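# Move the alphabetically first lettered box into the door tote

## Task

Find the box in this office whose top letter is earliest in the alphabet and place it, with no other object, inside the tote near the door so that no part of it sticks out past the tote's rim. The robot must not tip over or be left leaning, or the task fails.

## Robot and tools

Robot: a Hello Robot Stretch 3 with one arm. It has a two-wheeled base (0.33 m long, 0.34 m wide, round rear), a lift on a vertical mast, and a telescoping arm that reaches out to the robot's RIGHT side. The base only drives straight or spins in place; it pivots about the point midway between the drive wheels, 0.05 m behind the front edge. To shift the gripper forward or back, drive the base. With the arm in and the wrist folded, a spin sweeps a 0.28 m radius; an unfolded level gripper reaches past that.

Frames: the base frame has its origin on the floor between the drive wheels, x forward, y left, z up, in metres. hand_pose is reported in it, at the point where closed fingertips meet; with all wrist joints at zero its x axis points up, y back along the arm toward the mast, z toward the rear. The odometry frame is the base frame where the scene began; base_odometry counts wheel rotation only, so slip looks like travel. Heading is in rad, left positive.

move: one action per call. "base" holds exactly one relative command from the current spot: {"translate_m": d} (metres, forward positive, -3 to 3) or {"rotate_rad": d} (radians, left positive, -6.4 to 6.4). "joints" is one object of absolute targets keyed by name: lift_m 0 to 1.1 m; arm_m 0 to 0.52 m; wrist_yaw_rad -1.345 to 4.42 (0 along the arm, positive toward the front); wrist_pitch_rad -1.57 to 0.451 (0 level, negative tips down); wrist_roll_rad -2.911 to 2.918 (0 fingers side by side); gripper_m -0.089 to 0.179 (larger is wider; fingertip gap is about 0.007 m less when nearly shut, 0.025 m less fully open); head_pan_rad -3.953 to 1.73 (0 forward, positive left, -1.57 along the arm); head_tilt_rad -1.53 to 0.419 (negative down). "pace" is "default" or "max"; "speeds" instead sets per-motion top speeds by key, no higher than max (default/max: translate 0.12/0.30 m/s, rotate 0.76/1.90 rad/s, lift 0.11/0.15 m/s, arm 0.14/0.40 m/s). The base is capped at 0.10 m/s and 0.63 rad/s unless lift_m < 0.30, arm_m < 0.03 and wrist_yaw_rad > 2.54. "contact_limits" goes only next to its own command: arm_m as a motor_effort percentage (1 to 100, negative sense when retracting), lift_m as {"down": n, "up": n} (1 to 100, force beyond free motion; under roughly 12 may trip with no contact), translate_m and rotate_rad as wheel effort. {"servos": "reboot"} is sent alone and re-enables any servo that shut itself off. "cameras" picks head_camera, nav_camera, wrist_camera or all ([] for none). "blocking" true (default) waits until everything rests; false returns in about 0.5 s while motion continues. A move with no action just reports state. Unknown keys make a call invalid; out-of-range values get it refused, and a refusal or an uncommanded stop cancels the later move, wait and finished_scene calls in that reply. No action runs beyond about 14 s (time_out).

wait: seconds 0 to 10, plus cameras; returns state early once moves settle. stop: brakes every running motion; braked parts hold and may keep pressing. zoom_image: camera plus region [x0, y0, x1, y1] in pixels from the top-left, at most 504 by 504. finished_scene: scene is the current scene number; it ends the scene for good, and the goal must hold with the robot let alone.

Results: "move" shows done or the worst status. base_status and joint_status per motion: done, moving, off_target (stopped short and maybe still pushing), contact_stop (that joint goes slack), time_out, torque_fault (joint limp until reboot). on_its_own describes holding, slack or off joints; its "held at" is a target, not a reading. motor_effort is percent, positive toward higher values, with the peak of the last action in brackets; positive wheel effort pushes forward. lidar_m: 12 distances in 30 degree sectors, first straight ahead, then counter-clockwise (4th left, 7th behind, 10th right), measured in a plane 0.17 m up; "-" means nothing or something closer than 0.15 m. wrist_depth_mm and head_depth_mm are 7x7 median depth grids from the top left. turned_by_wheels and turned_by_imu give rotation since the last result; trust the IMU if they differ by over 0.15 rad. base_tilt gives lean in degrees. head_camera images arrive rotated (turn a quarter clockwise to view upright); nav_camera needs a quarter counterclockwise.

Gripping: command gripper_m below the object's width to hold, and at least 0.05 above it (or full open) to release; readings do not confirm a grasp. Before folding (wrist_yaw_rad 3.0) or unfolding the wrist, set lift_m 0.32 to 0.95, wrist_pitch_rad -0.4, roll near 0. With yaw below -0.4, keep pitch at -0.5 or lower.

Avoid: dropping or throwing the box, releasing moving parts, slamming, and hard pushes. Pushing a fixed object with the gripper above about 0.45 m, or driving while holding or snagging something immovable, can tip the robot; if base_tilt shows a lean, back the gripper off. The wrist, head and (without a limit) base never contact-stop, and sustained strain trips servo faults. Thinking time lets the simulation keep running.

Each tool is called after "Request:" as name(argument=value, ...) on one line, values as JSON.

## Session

Request:
move(joints={"head_pan_rad": -2.4, "head_tilt_rad": -0.25, "lift_m": 0.29}, pace="max")

Scene clock: 1.20 s.
move: done
base_odometry: x=+0.000 y=+0.000 heading=+0.000
turned_by_wheels: +0.000
turned_by_imu: +0.000
base_tilt: forward=+1.1 right=-0.1
lidar_m: 0.73 0.74 0.91 1.57 1.58 1.09 1.00 1.01 1.25 1.55 1.23 0.80
head_depth_mm: 899 927 956 995 1035 1077 1125 / 947 980 1015 1060 1104 1150 1204 / 1006 1045 1084 1136 1188 1237 1306 / 1076 1119 1157 1214 1272 1340 1405 / 1149 1201 1249 1312 1374 1455 1521 / 1237 1299 1360 1425 1522 1600 1608 / 1327 1397 1484 1578 1662 1772 1660
base_status: not commanded
joint_positions: lift_m=+0.290 arm_m=+0.002 wrist_yaw_rad=+3.032 wrist_pitch_rad=-0.536 wrist_roll_rad=+0.000 gripper_m=+0.037 head_pan_rad=-2.453 head_tilt_rad=-0.248
joint_status: all done
measured_speeds: all 0
motor_effort: left_wheel=-0.6(0.8) right_wheel=+2.2(2.6) lift_m=+21.4(25.1) arm_m=-11.2(11.2) wrist_yaw_rad=+0.6(1.4) wrist_pitch_rad=+2.7(2.8) wrist_roll_rad=+0.8(1.1) gripper_m=+0.0(0.9) head_pan_rad=+2.2(5.0) head_tilt_rad=-1.6(3.9)
hand_pose: x=+0.0014 y=+0.0601 z=+0.2772 quat_wxyz=(+0.224, +0.691, +0.150, +0.671) (m; base frame)
wrist_depth_mm: - 140 - - - - - / 996 154 992 - - - - / 875 180 795 850 837 866 - / 686 646 203 674 665 682 665 / 557 555 228 577 561 569 564 / 486 295 130 278 129 494 479 / 257 259 247 252 409 420 424
pictures: head_camera (sideways), nav_camera (sideways), wrist_camera
Images, in order (width x height): head_camera 896x504, nav_camera 672x504, wrist_camera 644x364.

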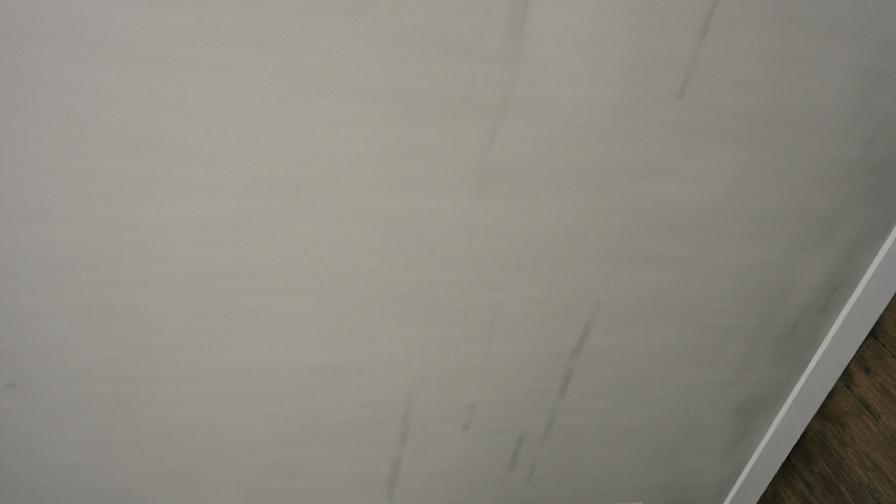

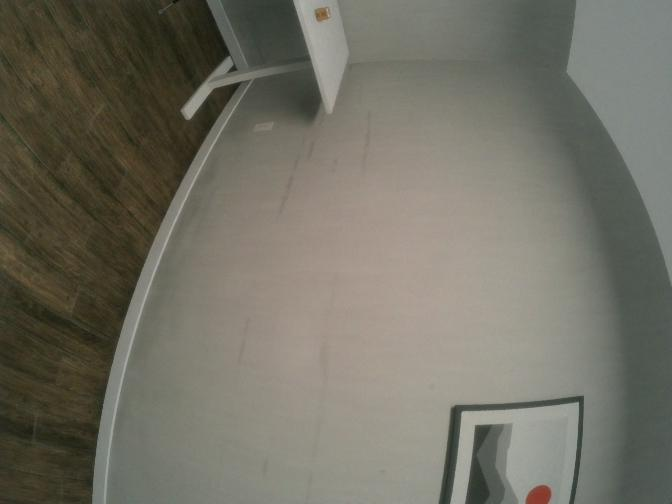

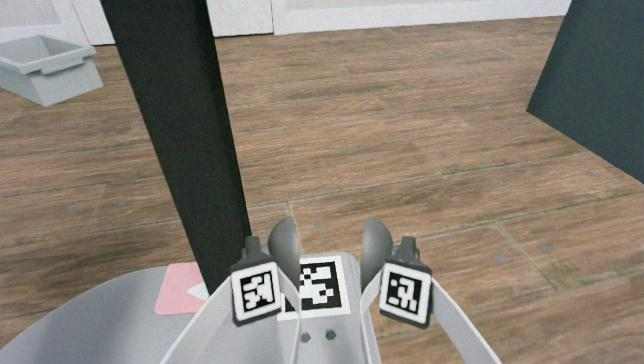

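Request:
move(joints={"head_pan_rad": -1.5, "head_tilt_rad": -0.28}, pace="max", cameras=["head_camera", "nav_camera"])

Scene clock: 11.93 s.
move: done
base_odometry: x=+0.000 y=+0.000 heading=+0.000
turned_by_wheels: +0.000
turned_by_imu: +0.001
base_tilt: forward=+0.9 right=-0.2
lidar_m: 0.73 0.73 0.91 1.57 1.58 1.09 1.00 1.01 1.25 1.54 1.23 0.80
head_depth_mm: 1922 2011 2096 1781 2335 2074 1636 / 1907 1978 2112 1745 2355 2068 1612 / 1905 2005 2112 1752 2357 2059 1618 / 1918 2009 2116 1917 2366 1979 1609 / 1912 2007 2106 1890 1937 1968 1606 / 1901 2011 2119 1867 2338 1963 1592 / 1927 2012 2112 1842 2244 1974 1598
base_status: not commanded
joint_positions: lift_m=+0.290 arm_m=+0.002 wrist_yaw_rad=+3.032 wrist_pitch_rad=-0.536 wrist_roll_rad=+0.000 gripper_m=+0.037 head_pan_rad=-1.478 head_tilt_rad=-0.281
joint_status: all done
measured_speeds: all 0
motor_effort: left_wheel=-0.6(0.7) right_wheel=+2.1(2.6) lift_m=+32.0(32.1) arm_m=-22.3(22.5) wrist_yaw_rad=+0.9(1.1) wrist_pitch_rad=+2.4(2.8) wrist_roll_rad=+0.7(1.1) gripper_m=-0.3(1.1) head_pan_rad=+0.7(4.1) head_tilt_rad=-1.2(3.5)
hand_pose: x=+0.0014 y=+0.0601 z=+0.2772 quat_wxyz=(+0.224, +0.691, +0.150, +0.671) (m; base frame)
wrist_depth_mm: - 140 - - - - - / 998 153 - - - - - / 855 179 776 853 850 847 - / 695 658 204 685 669 683 678 / 572 559 227 567 577 563 561 / 481 296 130 278 130 478 484 / 258 258 248 252 404 424 418
pictures: head_camera (sideways), nav_camera (sideways)
Images, in order (width x height): head_camera 896x504, nav_camera 672x504.

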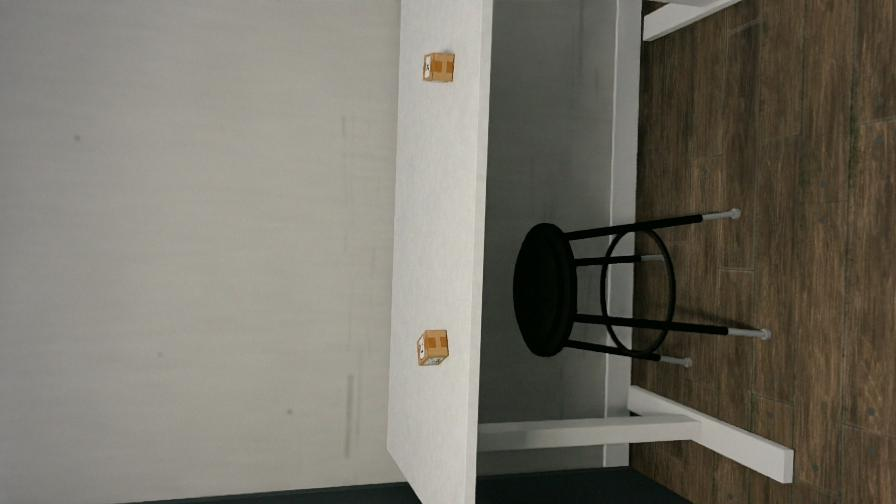

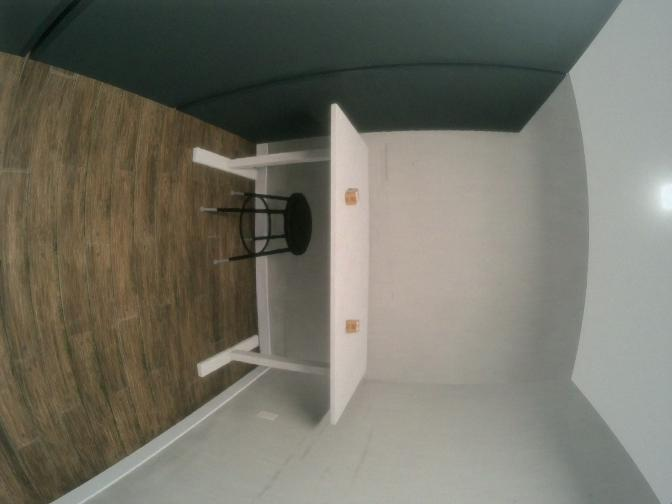

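Request:
zoom_image(camera="head_camera", region=[410, 40, 470, 95])

Request:
zoom_image(camera="head_camera", region=[405, 320, 465, 375])

Scaled by 8.400 from the camera's 896x504 image, which has a finer 1280x720 frame.

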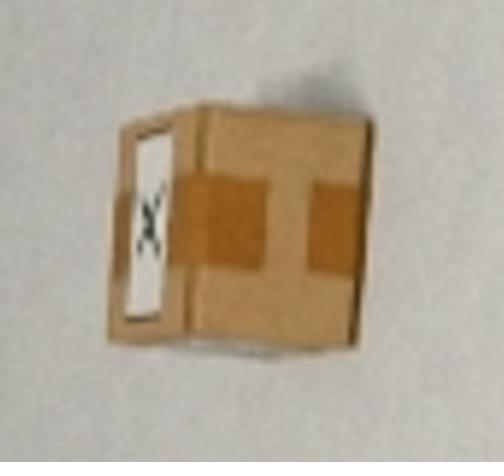

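Scaled by 8.400 from the camera's 896x504 image, which has a finer 1280x720 frame.

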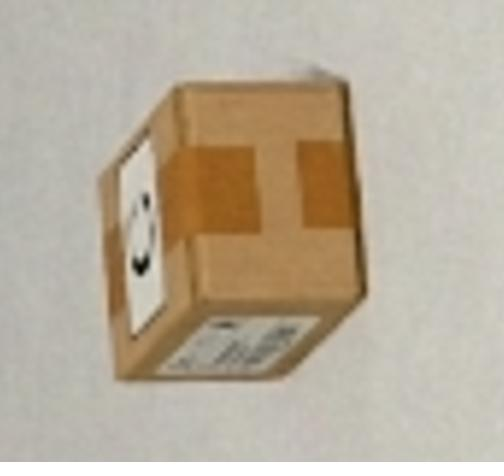

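Request:
move(base={"rotate_rad": 1.574}, pace="max", cameras=[])

Request:
move(base={"translate_m": 1.02}, joints={"head_pan_rad": -1.1, "head_tilt_rad": -0.3}, pace="max", cameras=["nav_camera"])

Scene clock: 39.33 s.
move: done
base_odometry: x=+0.000 y=+0.000 heading=+1.574
turned_by_wheels: +1.574
turned_by_imu: +1.568
base_tilt: forward=+0.9 right=-0.3
lidar_m: 1.57 1.58 1.10 1.00 1.00 1.24 1.65 1.25 0.80 0.73 0.73 0.90
head_depth_mm: 619 652 685 723 774 822 880 / 619 648 684 722 765 809 868 / 617 648 680 720 765 809 862 / 614 646 681 716 761 807 863 / 614 645 680 715 759 809 859 / 613 643 676 714 756 803 856 / 611 640 675 712 752 800 855
base_status: done
joint_positions: lift_m=+0.290 arm_m=+0.002 wrist_yaw_rad=+3.032 wrist_pitch_rad=-0.536 wrist_roll_rad=+0.000 gripper_m=+0.037 head_pan_rad=-1.500 head_tilt_rad=-0.281
joint_status: not commanded
measured_speeds: all 0
motor_effort: left_wheel=-8.7(17.0) right_wheel=+9.8(16.2) lift_m=+28.1(32.1) arm_m=-21.9(22.8) wrist_yaw_rad=+0.9(1.3) wrist_pitch_rad=+2.5(3.0) wrist_roll_rad=+0.8(1.1) gripper_m=+0.1(1.3) head_pan_rad=-2.2(3.9) head_tilt_rad=-0.7(1.7)
hand_pose: x=+0.0014 y=+0.0601 z=+0.2772 quat_wxyz=(+0.224, +0.691, +0.150, +0.671) (m; base frame)
wrist_depth_mm: 850 140 983 - - - - / 914 154 - - - - - / 848 179 750 853 835 838 860 / 673 669 206 702 674 697 672 / 575 565 227 559 566 569 555 / 484 297 130 281 130 485 482 / 257 258 246 253 405 421 423
pictures: none
No camera images: "cameras" was empty.

Scene clock: 44.07 s.
move: done
base_odometry: x=-0.003 y=+1.020 heading=+1.573
turned_by_wheels: +0.000
turned_by_imu: +0.000
base_tilt: forward=+0.9 right=-0.2
lidar_m: 0.56 0.58 0.71 1.16 1.17 1.44 2.82 0.98 0.68 0.92 1.01 0.65
head_depth_mm: 3146 3234 3431 3518 2784 2009 1603 / 2479 2885 3316 3610 2748 2005 1583 / 1778 1904 2110 2364 2469 1995 1580 / 1379 1460 1563 1680 1827 1853 1575 / 1120 1181 1240 1304 1393 1474 1492 / 942 982 1027 1073 1125 1180 1249 / 816 842 871 907 949 985 1034
base_status: done
joint_positions: lift_m=+0.290 arm_m=+0.002 wrist_yaw_rad=+3.032 wrist_pitch_rad=-0.536 wrist_roll_rad=+0.000 gripper_m=+0.037 head_pan_rad=-1.098 head_tilt_rad=-0.300
joint_status: all done
measured_speeds: all 0
motor_effort: left_wheel=+0.6(13.3) right_wheel=+3.5(17.8) lift_m=+20.0(28.1) arm_m=-18.4(22.0) wrist_yaw_rad=+0.7(1.2) wrist_pitch_rad=+2.5(3.0) wrist_roll_rad=+0.7(1.1) gripper_m=-0.1(1.5) head_pan_rad=+0.2(5.0) head_tilt_rad=-0.8(2.7)
hand_pose: x=+0.0014 y=+0.0601 z=+0.2772 quat_wxyz=(+0.224, +0.691, +0.150, +0.671) (m; base frame)
wrist_depth_mm: - 140 - - - 768 547 / - 154 769 932 - 757 571 / 837 179 766 797 848 798 574 / 663 664 205 676 682 682 619 / 563 571 227 567 549 569 558 / 490 294 130 278 129 483 489 / 258 260 245 253 404 422 421
pictures: nav_camera (sideways)
Images, in order (width x height): nav_camera 672x504.

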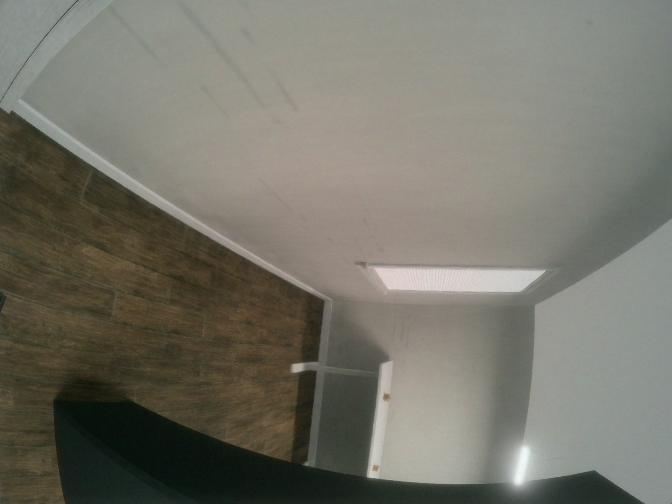

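Request:
move(base={"rotate_rad": -1.373}, joints={"head_pan_rad": -0.9, "head_tilt_rad": -0.3}, pace="max", cameras=[])

Request:
move(base={"translate_m": 1.52}, pace="max", cameras=["nav_camera", "head_camera"])

Scene clock: 53.87 s.
move: done
base_odometry: x=-0.003 y=+1.020 heading=+0.201
turned_by_wheels: -1.373
turned_by_imu: -1.367
base_tilt: forward=+1.0 right=-0.2
lidar_m: 1.92 0.80 0.61 0.56 0.61 0.86 1.16 1.22 1.74 1.87 0.77 0.68
head_depth_mm: 931 1008 1099 1206 1329 1490 1546 / 824 884 955 1033 1127 1237 1372 / 744 789 844 904 982 1059 1158 / 674 712 753 805 859 926 998 / 618 648 686 723 769 822 877 / 569 596 628 665 708 754 817 / 582 624 670 725 790 864 951
base_status: done
joint_positions: lift_m=+0.290 arm_m=+0.002 wrist_yaw_rad=+3.032 wrist_pitch_rad=-0.536 wrist_roll_rad=+0.000 gripper_m=+0.037 head_pan_rad=-0.901 head_tilt_rad=-0.300
joint_status: all done
measured_speeds: all 0
motor_effort: left_wheel=+8.6(16.8) right_wheel=-6.3(15.6) lift_m=+22.8(22.9) arm_m=-21.3(22.5) wrist_yaw_rad=+0.8(1.2) wrist_pitch_rad=+2.6(2.8) wrist_roll_rad=+0.9(1.1) gripper_m=+0.3(1.0) head_pan_rad=+2.0(5.8) head_tilt_rad=-0.2(2.4)
hand_pose: x=+0.0014 y=+0.0601 z=+0.2772 quat_wxyz=(+0.224, +0.691, +0.150, +0.671) (m; base frame)
wrist_depth_mm: 572 140 574 580 617 621 628 / 628 155 628 651 669 691 709 / 653 175 184 726 742 764 754 / 689 667 203 694 689 689 688 / 558 561 226 563 565 568 564 / 479 294 130 279 130 477 491 / 258 256 246 252 398 419 416
pictures: none
No camera images: "cameras" was empty.

Scene clock: 60.33 s.
move: done
base_odometry: x=+1.487 y=+1.323 heading=+0.201
turned_by_wheels: +0.000
turned_by_imu: -0.001
base_tilt: forward=+0.9 right=-0.1
lidar_m: 1.64 0.70 0.53 0.52 0.54 0.77 2.35 0.66 1.39 2.30 2.24 2.14
head_depth_mm: 3232 3374 3460 3566 2766 2028 1594 / 3201 3449 3571 3859 2746 2021 1581 / 2841 3029 3205 3425 2748 1997 1590 / 2591 2753 2896 3118 2720 2011 1573 / 2377 2506 2561 2350 2463 1972 1568 / 2195 2290 2401 2513 2605 1974 1570 / 2028 2122 2180 1881 2408 1973 1574
base_status: done
joint_positions: lift_m=+0.290 arm_m=+0.002 wrist_yaw_rad=+3.032 wrist_pitch_rad=-0.536 wrist_roll_rad=+0.000 gripper_m=+0.037 head_pan_rad=-0.900 head_tilt_rad=-0.300
joint_status: not commanded
measured_speeds: all 0
motor_effort: left_wheel=+5.0(18.4) right_wheel=+2.9(11.1) lift_m=+26.0(26.2) arm_m=-14.1(21.6) wrist_yaw_rad=+0.9(1.4) wrist_pitch_rad=+2.8(3.0) wrist_roll_rad=+0.8(1.1) gripper_m=-0.4(1.5) head_pan_rad=+3.2(4.4) head_tilt_rad=-0.5(2.2)
hand_pose: x=+0.0014 y=+0.0601 z=+0.2772 quat_wxyz=(+0.224, +0.691, +0.150, +0.671) (m; base frame)
wrist_depth_mm: 509 140 509 529 534 545 555 / 561 155 557 586 591 607 601 / 623 179 619 654 664 649 676 / 656 659 205 699 675 684 691 / 563 567 227 566 554 566 566 / 487 293 130 281 130 485 487 / 255 257 246 254 402 425 421
pictures: head_camera (sideways), nav_camera (sideways)
Images, in order (width x height): head_camera 896x504, nav_camera 672x504.

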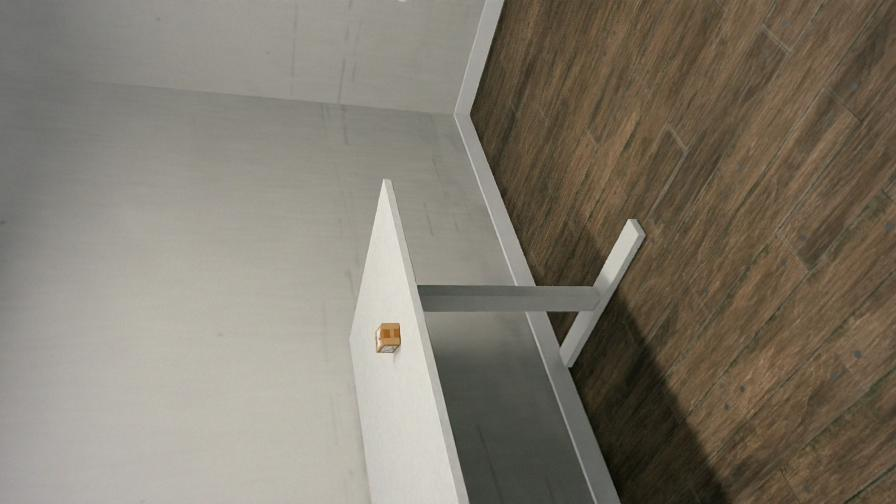

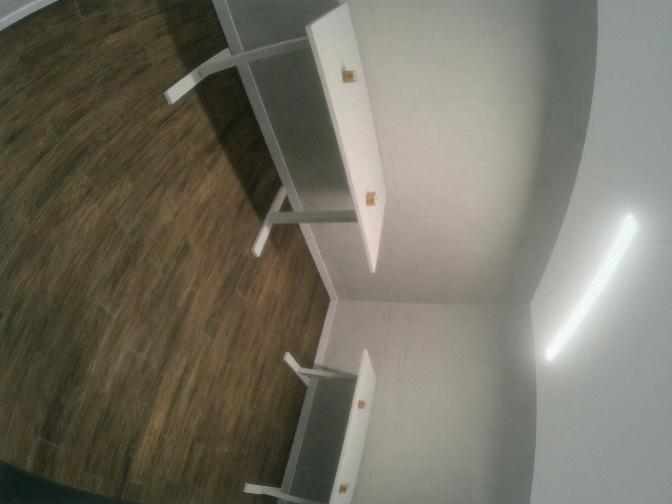

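Request:
move(base={"rotate_rad": -1.276}, joints={"head_pan_rad": 0.3, "head_tilt_rad": -0.3}, pace="max", cameras=[])

Request:
move(base={"translate_m": 1.7}, pace="max", cameras=["nav_camera", "head_camera"])

Scene clock: 66.73 s.
move: done
base_odometry: x=+1.487 y=+1.323 heading=-1.075
turned_by_wheels: -1.276
turned_by_imu: -1.270
base_tilt: forward=+1.1 right=-0.3
lidar_m: 2.94 2.22 1.64 0.90 0.57 0.52 0.52 0.64 1.25 0.77 0.65 1.40
head_depth_mm: 3101 3207 3362 3494 2771 2038 1601 / 3229 3518 3684 3741 2772 2000 1592 / 3022 3252 3496 3689 2739 2003 1578 / 2747 2925 3101 3263 2727 1990 1565 / 2521 2617 2726 2362 2472 1987 1572 / 2290 2390 2450 2558 2621 1981 1573 / 2100 2193 2271 1892 2429 1961 1569
base_status: done
joint_positions: lift_m=+0.290 arm_m=+0.002 wrist_yaw_rad=+3.032 wrist_pitch_rad=-0.536 wrist_roll_rad=+0.000 gripper_m=+0.037 head_pan_rad=+0.315 head_tilt_rad=-0.300
joint_status: all done
measured_speeds: translate_m=+0.000 rotate_rad=+0.000 lift_m=+0.000 arm_m=+0.000 wrist_yaw_rad=+0.000 wrist_pitch_rad=+0.000 wrist_roll_rad=+0.000 head_pan_rad=-0.024 head_tilt_rad=+0.000
motor_effort: left_wheel=+8.5(17.8) right_wheel=-8.5(15.1) lift_m=+28.5(28.6) arm_m=-20.2(20.2) wrist_yaw_rad=+1.1(1.4) wrist_pitch_rad=+2.5(2.9) wrist_roll_rad=+0.9(1.3) gripper_m=-0.4(1.4) head_pan_rad=-2.9(4.4) head_tilt_rad=+0.1(2.1)
hand_pose: x=+0.0014 y=+0.0601 z=+0.2772 quat_wxyz=(+0.224, +0.691, +0.150, +0.671) (m; base frame)
wrist_depth_mm: 493 140 - - - - - / 514 155 - - - - - / 534 179 765 842 867 855 850 / 527 636 204 687 679 668 675 / 521 560 227 575 565 568 559 / 488 295 130 279 129 485 483 / 258 258 244 251 400 416 426
pictures: none
No camera images: "cameras" was empty.

Scene clock: 73.80 s.
move: done
base_odometry: x=+2.296 y=-0.171 heading=-1.075
turned_by_wheels: +0.000
turned_by_imu: -0.001
base_tilt: forward=+0.9 right=+0.0
lidar_m: 1.26 1.65 1.06 1.07 1.84 2.09 2.10 1.53 1.08 1.26 1.31 1.66
head_depth_mm: 1562 1624 1681 1752 1243 1363 1458 / 1668 1739 1823 1896 1909 1942 1584 / 1781 1863 1957 2062 2165 2011 1584 / 1915 2025 2131 2274 2358 1985 1584 / 1800 1905 1999 2136 2264 2002 1576 / 1651 1730 1818 1905 2007 1962 1565 / 1518 1586 1651 1749 1824 1856 1565
base_status: done
joint_positions: lift_m=+0.290 arm_m=+0.002 wrist_yaw_rad=+3.032 wrist_pitch_rad=-0.536 wrist_roll_rad=+0.000 gripper_m=+0.037 head_pan_rad=+0.300 head_tilt_rad=-0.300
joint_status: not commanded
measured_speeds: all 0
motor_effort: left_wheel=+4.4(17.5) right_wheel=+0.7(14.2) lift_m=+30.4(31.7) arm_m=-19.8(22.5) wrist_yaw_rad=+0.6(1.4) wrist_pitch_rad=+2.5(3.0) wrist_roll_rad=+0.8(1.1) gripper_m=+1.1(1.4) head_pan_rad=-2.8(4.9) head_tilt_rad=+1.6(2.0)
hand_pose: x=+0.0014 y=+0.0601 z=+0.2772 quat_wxyz=(+0.224, +0.691, +0.150, +0.671) (m; base frame)
wrist_depth_mm: - 140 - - - - - / - 154 - - - - - / 871 178 774 842 847 858 837 / 676 661 204 691 682 696 675 / 567 565 227 566 570 554 557 / 483 294 130 280 130 480 493 / 257 259 244 253 402 424 421
pictures: head_camera (sideways), nav_camera (sideways)
Images, in order (width x height): head_camera 896x504, nav_camera 672x504.

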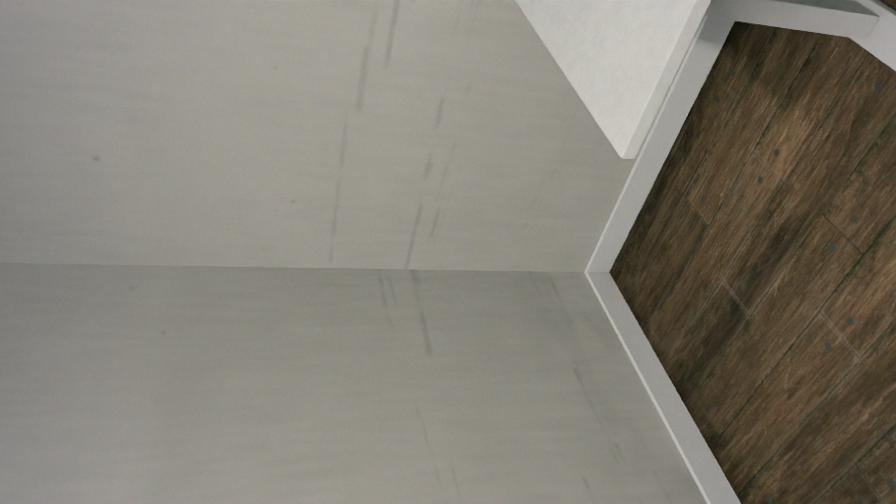

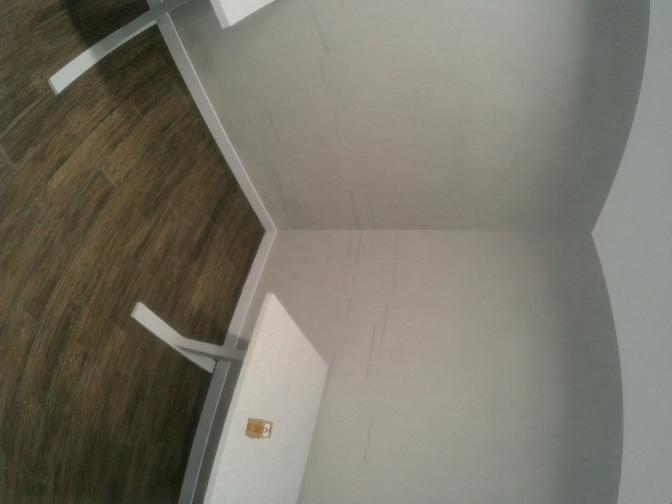

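Request:
move(joints={"head_pan_rad": -0.4, "head_tilt_rad": -0.35}, pace="max", cameras=["head_camera"])

Scene clock: 79.13 s.
move: done
base_odometry: x=+2.296 y=-0.171 heading=-1.075
turned_by_wheels: +0.000
turned_by_imu: +0.001
base_tilt: forward=+0.8 right=-0.2
lidar_m: 1.25 1.65 1.06 1.07 1.84 2.09 2.11 1.53 1.08 1.26 1.32 1.66
head_depth_mm: 1433 1518 1615 1679 1137 1834 1523 / 1430 1518 1622 1688 1129 1836 1524 / 1436 1508 1623 1670 1123 1822 1508 / 1427 1524 1615 1673 1119 1816 1506 / 1429 1521 1617 1659 1063 1808 1506 / 1436 1517 1610 1666 1106 1797 1498 / 1443 1520 1622 1679 1109 1753 1466
base_status: not commanded
joint_positions: lift_m=+0.290 arm_m=+0.002 wrist_yaw_rad=+3.032 wrist_pitch_rad=-0.536 wrist_roll_rad=+0.000 gripper_m=+0.037 head_pan_rad=-0.418 head_tilt_rad=-0.348
joint_status: all done
measured_speeds: all 0
motor_effort: left_wheel=+4.4(4.6) right_wheel=+0.9(1.3) lift_m=+26.1(27.2) arm_m=-17.6(18.4) wrist_yaw_rad=+0.4(1.2) wrist_pitch_rad=+2.7(2.7) wrist_roll_rad=+0.8(1.0) gripper_m=+0.7(1.0) head_pan_rad=-2.1(5.5) head_tilt_rad=-2.1(5.0)
hand_pose: x=+0.0014 y=+0.0601 z=+0.2772 quat_wxyz=(+0.224, +0.691, +0.150, +0.671) (m; base frame)
wrist_depth_mm: - 140 - - - - - / - 155 994 - - - - / 845 179 778 873 844 881 840 / 687 648 203 681 665 675 682 / 576 565 227 566 566 571 559 / 479 296 130 280 130 485 486 / 258 257 245 251 403 421 420
pictures: head_camera (sideways)
Images, in order (width x height): head_camera 896x504.

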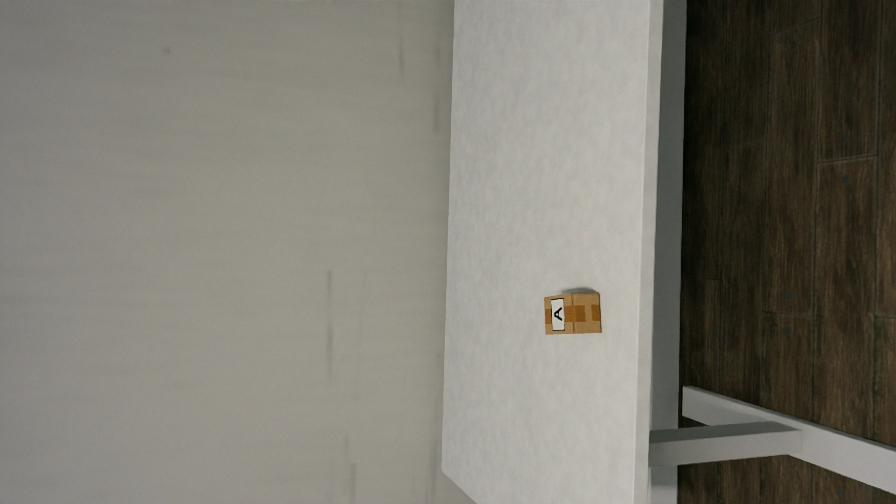

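Request:
zoom_image(camera="head_camera", region=[530, 275, 620, 350])

Request:
move(base={"rotate_rad": -0.311}, pace="max", cameras=[])

Request:
move(base={"translate_m": 0.454}, joints={"head_pan_rad": -1.57, "head_tilt_rad": -0.6}, pace="max", cameras=[])

Request:
move(base={"rotate_rad": 1.531}, joints={"lift_m": 0.5, "wrist_pitch_rad": -0.4}, pace="max", cameras=["head_camera"])

Scaled by 5.600 from the camera's 896x504 image, which has a finer 1280x720 frame.

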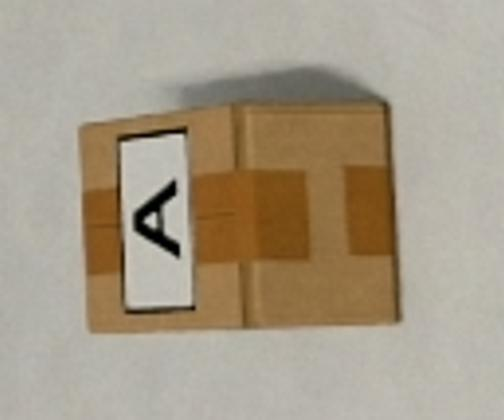

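Scene clock: 103.07 s.
move: done
base_odometry: x=+2.296 y=-0.171 heading=-1.385
turned_by_wheels: -0.311
turned_by_imu: -0.309
base_tilt: forward=+0.9 right=-0.1
lidar_m: 1.26 1.26 1.54 1.07 1.58 1.66 2.09 1.54 1.09 1.08 1.26 1.44
head_depth_mm: 1619 1717 1820 1691 1201 1773 1517 / 1575 1686 1792 1689 1176 1822 1510 / 1535 1626 1745 1670 1174 1892 1499 / 1492 1581 1708 1668 1113 1877 1508 / 1455 1531 1643 1657 1111 1858 1497 / 1417 1502 1598 1642 1108 1786 1499 / 1391 1470 1542 1607 1103 1727 1491
base_status: done
joint_positions: lift_m=+0.290 arm_m=+0.002 wrist_yaw_rad=+3.032 wrist_pitch_rad=-0.536 wrist_roll_rad=+0.000 gripper_m=+0.037 head_pan_rad=-0.400 head_tilt_rad=-0.350
joint_status: not commanded
measured_speeds: all 0
motor_effort: left_wheel=+9.2(16.5) right_wheel=-8.2(15.6) lift_m=+20.5(21.7) arm_m=-16.5(16.6) wrist_yaw_rad=+0.6(1.1) wrist_pitch_rad=+2.3(2.8) wrist_roll_rad=+0.9(0.9) gripper_m=+0.3(1.1) head_pan_rad=+3.2(4.1) head_tilt_rad=-2.0(2.7)
hand_pose: x=+0.0014 y=+0.0601 z=+0.2772 quat_wxyz=(+0.224, +0.691, +0.150, +0.671) (m; base frame)
wrist_depth_mm: - 140 - - - - - / - 154 982 - - - - / 833 179 796 854 847 873 845 / 694 659 204 685 690 690 683 / 558 568 228 553 563 560 567 / 477 296 129 279 130 486 488 / 259 258 244 250 400 420 419
pictures: none
No camera images: "cameras" was empty.

Scene clock: 105.87 s.
move: done
base_odometry: x=+2.380 y=-0.618 heading=-1.385
turned_by_wheels: +0.000
turned_by_imu: +0.001
base_tilt: forward=+0.8 right=+0.1
lidar_m: 1.21 0.83 1.51 1.48 1.56 2.02 2.54 1.90 1.25 1.11 1.12 1.24
head_depth_mm: 1292 1212 1574 1384 1684 1500 1270 / 1301 1205 1571 1435 1692 1487 1265 / 1325 1207 1594 1437 1687 1480 1263 / 1334 1204 1593 1439 1674 1469 1260 / 978 1094 1207 1343 1587 1474 1261 / 982 1098 1618 1489 1687 1472 1265 / 1378 1290 1645 1070 1688 1442 1257
base_status: done
joint_positions: lift_m=+0.290 arm_m=+0.002 wrist_yaw_rad=+3.032 wrist_pitch_rad=-0.536 wrist_roll_rad=+0.000 gripper_m=+0.037 head_pan_rad=-1.576 head_tilt_rad=-0.603
joint_status: all done
measured_speeds: all 0
motor_effort: left_wheel=+6.9(18.1) right_wheel=-2.9(12.1) lift_m=+20.6(21.1) arm_m=-18.8(19.0) wrist_yaw_rad=+0.8(1.4) wrist_pitch_rad=+2.4(3.0) wrist_roll_rad=+0.8(1.1) gripper_m=+0.2(1.4) head_pan_rad=+2.4(6.5) head_tilt_rad=-0.1(3.9)
hand_pose: x=+0.0014 y=+0.0601 z=+0.2772 quat_wxyz=(+0.224, +0.691, +0.150, +0.671) (m; base frame)
wrist_depth_mm: - 139 - - - - - / - 156 - - - - - / 856 178 778 846 849 863 864 / 691 661 203 686 673 679 632 / 558 559 228 564 565 562 562 / 489 293 130 280 130 480 476 / 258 258 247 254 408 421 421
pictures: none
No camera images: "cameras" was empty.

Scene clock: 108.90 s.
move: done
base_odometry: x=+2.380 y=-0.618 heading=+0.146
turned_by_wheels: +1.531
turned_by_imu: +1.526
base_tilt: forward=+0.8 right=-0.4
lidar_m: 1.48 1.16 2.02 2.54 1.93 1.25 1.12 1.12 1.26 1.21 0.83 1.54
head_depth_mm: 1018 1123 1223 1010 798 659 1268 / 1018 1129 1231 1006 797 658 1269 / 1029 1134 1240 1006 794 657 1268 / 1040 1134 1238 1003 794 674 1263 / 1041 1151 1241 1008 791 672 1263 / 1047 1153 1248 998 792 670 1271 / 1052 1164 1254 994 790 689 1256
base_status: done
joint_positions: lift_m=+0.500 arm_m=+0.002 wrist_yaw_rad=+3.032 wrist_pitch_rad=-0.420 wrist_roll_rad=+0.000 gripper_m=+0.037 head_pan_rad=-1.570 head_tilt_rad=-0.601
joint_status: all done
measured_speeds: all 0
motor_effort: left_wheel=-8.2(15.5) right_wheel=+9.5(14.8) lift_m=+29.3(33.9) arm_m=-21.7(22.4) wrist_yaw_rad=+0.9(1.4) wrist_pitch_rad=+3.5(6.4) wrist_roll_rad=+0.8(1.1) gripper_m=-0.5(1.1) head_pan_rad=+2.5(4.5) head_tilt_rad=+2.9(3.4)
hand_pose: x=+0.0032 y=+0.0761 z=+0.5123 quat_wxyz=(+0.185, +0.698, +0.110, +0.683) (m; base frame)
wrist_depth_mm: - 136 - - - - - / - 148 - - - - - / - 162 - - - - - / - 183 207 - - - - / 992 932 200 991 - 980 - / 827 825 131 769 129 821 818 / 686 705 249 680 669 713 706
pictures: head_camera (sideways)
Images, in order (width x height): head_camera 896x504.

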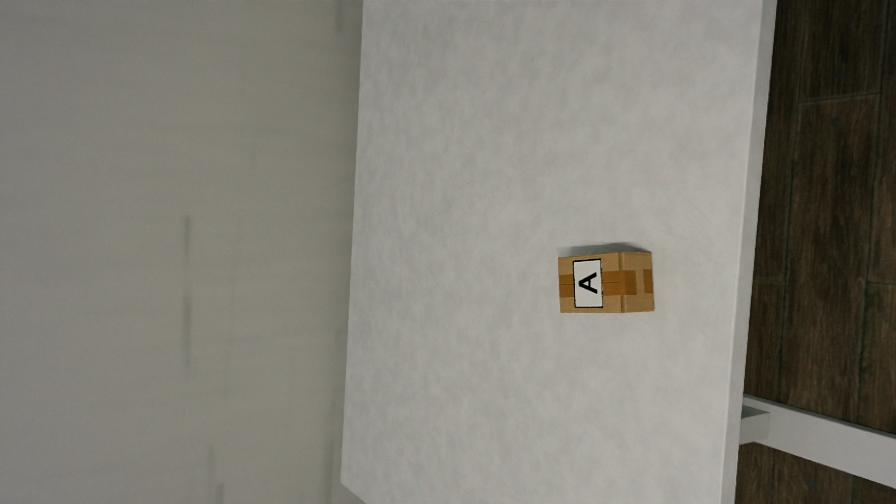

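Request:
move(joints={"wrist_yaw_rad": 1.57, "lift_m": 0.9, "wrist_pitch_rad": -0.4}, pace="max", cameras=[])

Request:
move(base={"translate_m": 0.08}, joints={"wrist_yaw_rad": 0.06, "wrist_pitch_rad": -1.2, "gripper_m": 0.15, "arm_m": 0.31, "lift_m": 0.92}, pace="max", cameras=["head_camera", "wrist_camera"])

Scene clock: 123.30 s.
move: done
base_odometry: x=+2.380 y=-0.618 heading=+0.146
turned_by_wheels: +0.000
turned_by_imu: +0.001
base_tilt: forward=+0.9 right=+0.0
lidar_m: 1.48 1.16 2.02 2.54 1.93 1.25 1.11 1.12 1.26 1.21 0.83 1.54
head_depth_mm: 1018 1117 1227 1013 800 692 - / 1022 1127 1229 1009 797 694 - / 1027 1128 1239 1003 794 690 - / 1033 1141 1238 1005 793 673 1295 / 1039 1148 1232 1003 789 673 1289 / 1047 1152 1247 1005 793 672 1310 / 1053 1157 1262 1003 790 688 -
base_status: not commanded
joint_positions: lift_m=+0.900 arm_m=+0.002 wrist_yaw_rad=+1.573 wrist_pitch_rad=-0.419 wrist_roll_rad=+0.000 gripper_m=+0.037 head_pan_rad=-1.570 head_tilt_rad=-0.600
joint_status: all done
measured_speeds: all 0
motor_effort: left_wheel=-8.3(8.4) right_wheel=+9.8(10.1) lift_m=+31.1(34.3) arm_m=-18.3(20.7) wrist_yaw_rad=-1.9(7.2) wrist_pitch_rad=+3.3(6.8) wrist_roll_rad=+0.7(1.0) gripper_m=+0.2(1.5) head_pan_rad=+3.1(4.2) head_tilt_rad=+2.1(3.5)
hand_pose: x=+0.2029 y=-0.1463 z=+0.9124 quat_wxyz=(+0.593, +0.593, -0.384, +0.386) (m; base frame)
wrist_depth_mm: - - - - - - - / 781 - - - - - - / - - - - - - - / - - - - - - - / - - - - - - - / - - 129 - 129 - - / - - - - - - -
pictures: none
No camera images: "cameras" was empty.

Scene clock: 125.33 s.
move: done
base_odometry: x=+2.459 y=-0.606 heading=+0.146
turned_by_wheels: +0.000
turned_by_imu: +0.000
base_tilt: forward=+0.9 right=-0.2
lidar_m: 1.39 1.09 1.97 2.54 1.95 1.32 1.19 1.18 1.26 1.21 0.80 1.45
head_depth_mm: 1016 1119 399 414 797 659 1272 / 1019 1123 409 426 771 657 1265 / 1023 1123 441 440 724 656 1272 / 1034 1133 1238 968 747 673 1264 / 1036 1142 1238 999 793 671 1264 / 1040 1154 1251 1001 790 671 1240 / 1053 1164 1277 998 789 688 1258
base_status: done
joint_positions: lift_m=+0.920 arm_m=+0.310 wrist_yaw_rad=+0.063 wrist_pitch_rad=-1.202 wrist_roll_rad=+0.000 gripper_m=+0.150 head_pan_rad=-1.570 head_tilt_rad=-0.599
joint_status: all done
measured_speeds: all 0
motor_effort: left_wheel=+3.5(6.5) right_wheel=+6.3(15.2) lift_m=+30.0(33.9) arm_m=+21.0(25.5) wrist_yaw_rad=-2.3(8.9) wrist_pitch_rad=+0.3(3.9) wrist_roll_rad=+0.8(1.1) gripper_m=+0.4(94.9) head_pan_rad=+2.5(4.2) head_tilt_rad=+1.6(2.9)
hand_pose: x=-0.0172 y=-0.5248 z=+0.8110 quat_wxyz=(+0.596, +0.418, -0.570, -0.382) (m; base frame)
wrist_depth_mm: - - - - 302 298 300 / 293 298 295 291 293 293 289 / 286 285 284 280 282 278 278 / 273 273 272 220 269 268 266 / 263 263 263 211 262 259 261 / 255 126 255 205 250 122 249 / 106 243 245 246 241 239 112
pictures: head_camera (sideways), wrist_camera
Images, in order (width x height): head_camera 896x504, wrist_camera 644x364.

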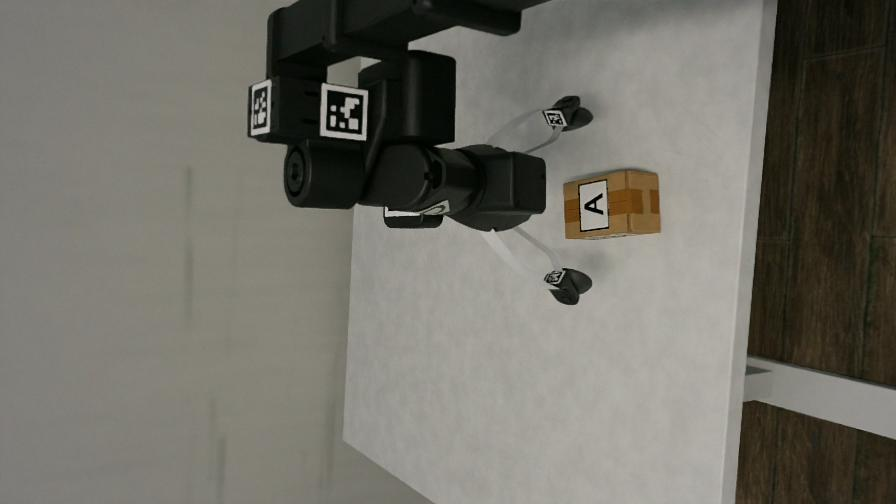

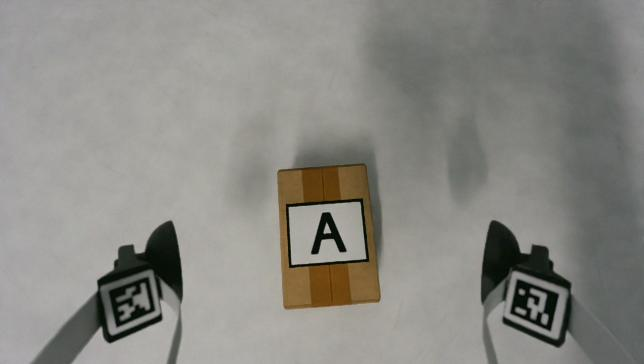

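Request:
move(joints={"arm_m": 0.321, "wrist_yaw_rad": 0.125, "lift_m": 0.885}, cameras=["wrist_camera"])

Request:
move(joints={"lift_m": 0.84}, speeds={"lift_m": 0.05}, contact_limits={"lift_m": {"down": 14}}, cameras=["wrist_camera"])

Scene clock: 133.70 s.
move: done
base_odometry: x=+2.459 y=-0.606 heading=+0.146
turned_by_wheels: +0.000
turned_by_imu: +0.001
base_tilt: forward=+0.9 right=-0.1
lidar_m: 1.40 1.09 1.97 2.54 1.94 1.32 1.19 1.19 1.26 1.21 0.80 1.45
head_depth_mm: 1015 1122 1184 363 729 662 1269 / 1021 1125 450 452 794 657 1264 / 1029 1127 1197 465 684 658 1261 / 1034 1136 1242 1000 733 672 1266 / 1037 1146 1235 1000 794 673 1258 / 1047 1150 1244 999 791 673 1242 / 1046 1159 1280 997 792 687 1252
base_status: not commanded
joint_positions: lift_m=+0.885 arm_m=+0.321 wrist_yaw_rad=+0.122 wrist_pitch_rad=-1.203 wrist_roll_rad=+0.000 gripper_m=+0.150 head_pan_rad=-1.570 head_tilt_rad=-0.599
joint_status: all done
measured_speeds: all 0
motor_effort: left_wheel=+3.4(3.5) right_wheel=+6.5(6.5) lift_m=+19.2(23.6) arm_m=+19.7(24.4) wrist_yaw_rad=+3.7(5.8) wrist_pitch_rad=+0.4(0.6) wrist_roll_rad=+0.8(1.0) gripper_m=+0.9(1.3) head_pan_rad=+1.9(3.6) head_tilt_rad=+0.8(1.8)
hand_pose: x=-0.0131 y=-0.5352 z=+0.7760 quat_wxyz=(+0.607, +0.435, -0.557, -0.364) (m; base frame)
wrist_depth_mm: 267 264 266 266 263 262 260 / 253 256 256 255 252 252 250 / 245 246 245 245 245 241 240 / 238 237 235 182 232 231 232 / 229 227 226 175 223 223 222 / 221 125 217 170 217 122 215 / - 210 213 167 208 208 112
pictures: wrist_camera
Images, in order (width x height): wrist_camera 644x364.

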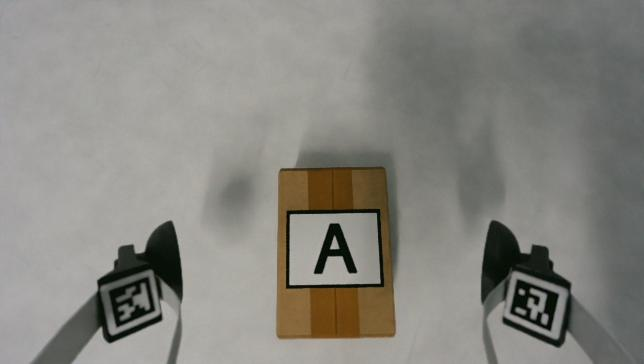

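Scene clock: 135.13 s.
move: done
base_odometry: x=+2.459 y=-0.606 heading=+0.146
turned_by_wheels: +0.000
turned_by_imu: +0.000
base_tilt: forward=+0.9 right=+0.0
lidar_m: 1.40 1.09 1.97 2.54 1.94 1.32 1.19 1.18 1.26 1.21 0.80 1.46
head_depth_mm: 1018 1114 1217 403 331 628 1245 / 1023 1127 1214 471 772 657 1269 / 1028 1134 1238 482 533 657 1263 / 1032 1137 1236 1003 739 673 1274 / 1044 1145 1236 1003 791 671 1263 / 1043 1153 1247 998 793 669 1234 / 1048 1163 1277 996 790 691 1261
base_status: not commanded
joint_positions: lift_m=+0.840 arm_m=+0.321 wrist_yaw_rad=+0.122 wrist_pitch_rad=-1.203 wrist_roll_rad=+0.000 gripper_m=+0.150 head_pan_rad=-1.570 head_tilt_rad=-0.599
joint_status: all done
measured_speeds: all 0
motor_effort: left_wheel=+3.3(3.6) right_wheel=+5.9(6.6) lift_m=+19.7(22.1) arm_m=+13.0(19.7) wrist_yaw_rad=+3.3(3.8) wrist_pitch_rad=+0.1(0.6) wrist_roll_rad=+0.8(1.0) gripper_m=+0.0(1.0) head_pan_rad=+1.3(3.1) head_tilt_rad=-1.6(1.6)
contact_limits: lift_m down 14 (down: maximum 72; up: maximum 65)
hand_pose: x=-0.0131 y=-0.5352 z=+0.7310 quat_wxyz=(+0.607, +0.435, -0.557, -0.364) (m; base frame)
wrist_depth_mm: 216 212 212 211 210 209 207 / 206 204 203 202 202 200 200 / 197 196 195 195 194 194 194 / 189 189 186 136 185 186 185 / 183 182 180 130 178 179 178 / 176 126 174 125 127 123 171 / - 168 168 122 166 166 112
pictures: wrist_camera
Images, in order (width x height): wrist_camera 644x364.

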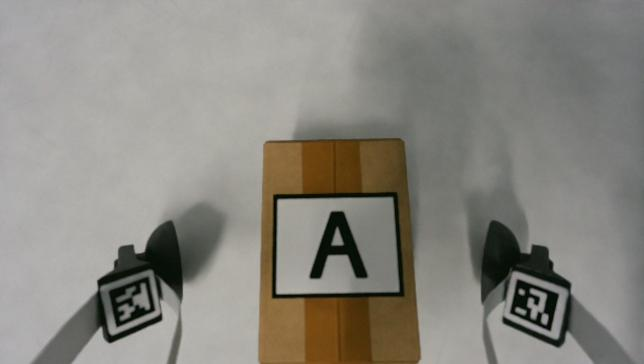

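Request:
move(joints={"gripper_m": 0.02}, cameras=[])

Request:
move(joints={"gripper_m": -0.01, "lift_m": 0.9}, cameras=["wrist_camera"])

Scene clock: 144.10 s.
move: done
base_odometry: x=+2.459 y=-0.606 heading=+0.146
turned_by_wheels: +0.000
turned_by_imu: +0.001
base_tilt: forward=+1.0 right=-0.2
lidar_m: 1.40 1.09 1.97 2.54 1.94 1.32 1.19 1.18 1.26 1.21 0.80 1.45
head_depth_mm: 1017 1119 1228 401 332 629 1242 / 1022 1125 1214 470 772 660 1270 / 1029 1133 1241 483 535 658 1268 / 1036 1137 1241 1004 748 672 1269 / 1037 1151 1241 1006 793 673 1270 / 1046 1151 1242 1000 791 671 1231 / 1051 1160 1289 1000 789 688 1262
base_status: not commanded
joint_positions: lift_m=+0.840 arm_m=+0.321 wrist_yaw_rad=+0.123 wrist_pitch_rad=-1.193 wrist_roll_rad=+0.000 gripper_m=+0.021 head_pan_rad=-1.570 head_tilt_rad=-0.599
joint_status: all done
measured_speeds: all 0
motor_effort: left_wheel=+3.4(3.6) right_wheel=+5.8(6.6) lift_m=+19.7(19.8) arm_m=-10.5(10.6) wrist_yaw_rad=+1.7(3.7) wrist_pitch_rad=-1.6(1.8) wrist_roll_rad=+0.8(1.1) gripper_m=-23.8(99.0) head_pan_rad=+2.1(3.4) head_tilt_rad=-1.8(2.6)
contact_limits: lift_m down 14 (down: maximum 72; up: maximum 65)
hand_pose: x=-0.0127 y=-0.5375 z=+0.7316 quat_wxyz=(+0.609, +0.433, -0.559, -0.361) (m; base frame)
wrist_depth_mm: 219 218 215 214 215 214 212 / 210 208 208 207 206 205 203 / 200 199 200 198 197 198 197 / 193 192 191 139 189 189 189 / 186 185 158 133 151 182 181 / 179 178 129 128 128 175 174 / 171 113 130 124 167 167 168
pictures: none
No camera images: "cameras" was empty.

Scene clock: 145.47 s.
move: off_target
base_odometry: x=+2.459 y=-0.606 heading=+0.146
turned_by_wheels: +0.000
turned_by_imu: +0.000
base_tilt: forward=+1.1 right=-0.2
lidar_m: 1.40 1.09 1.98 2.54 1.95 1.32 1.19 1.19 1.26 1.21 0.80 1.45
head_depth_mm: 1016 1118 432 346 750 659 1271 / 1021 1116 435 446 795 658 1267 / 1028 1134 463 461 654 657 1269 / 1034 1137 1235 965 728 674 1269 / 1039 1144 1236 1001 792 672 1264 / 1045 1153 1245 1000 791 671 1241 / 1054 1156 1281 994 791 689 1266
base_status: not commanded
joint_positions: lift_m=+0.900 arm_m=+0.321 wrist_yaw_rad=+0.123 wrist_pitch_rad=-1.205 wrist_roll_rad=+0.000 gripper_m=-0.005 head_pan_rad=-1.570 head_tilt_rad=-0.599
joint_status: gripper_m off_target (ended at -0.005, target -0.010); the others done
measured_speeds: all 0
motor_effort: left_wheel=+3.4(3.6) right_wheel=+6.0(6.5) lift_m=+31.9(34.1) arm_m=-17.5(17.5) wrist_yaw_rad=+2.1(2.4) wrist_pitch_rad=+0.7(1.9) wrist_roll_rad=+0.9(1.0) gripper_m=-16.4(98.6) head_pan_rad=+1.8(3.1) head_tilt_rad=-2.7(2.7)
hand_pose: x=-0.0131 y=-0.5347 z=+0.7908 quat_wxyz=(+0.606, +0.436, -0.556, -0.364) (m; base frame)
wrist_depth_mm: 286 281 282 281 279 279 279 / 272 272 270 269 270 268 268 / 260 263 261 260 260 258 257 / 253 251 251 145 246 250 246 / 242 242 240 140 152 238 239 / 234 235 128 135 131 231 230 / 228 103 224 130 222 222 222
pictures: wrist_camera
Images, in order (width x height): wrist_camera 644x364.

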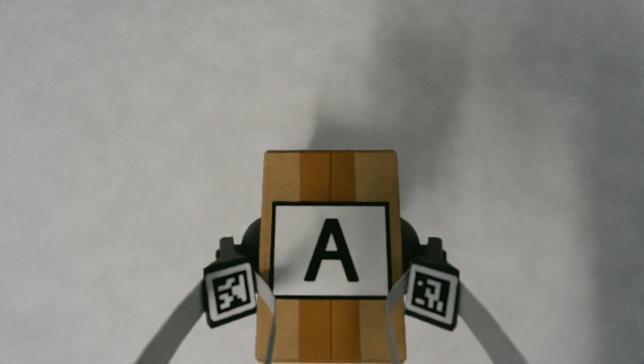

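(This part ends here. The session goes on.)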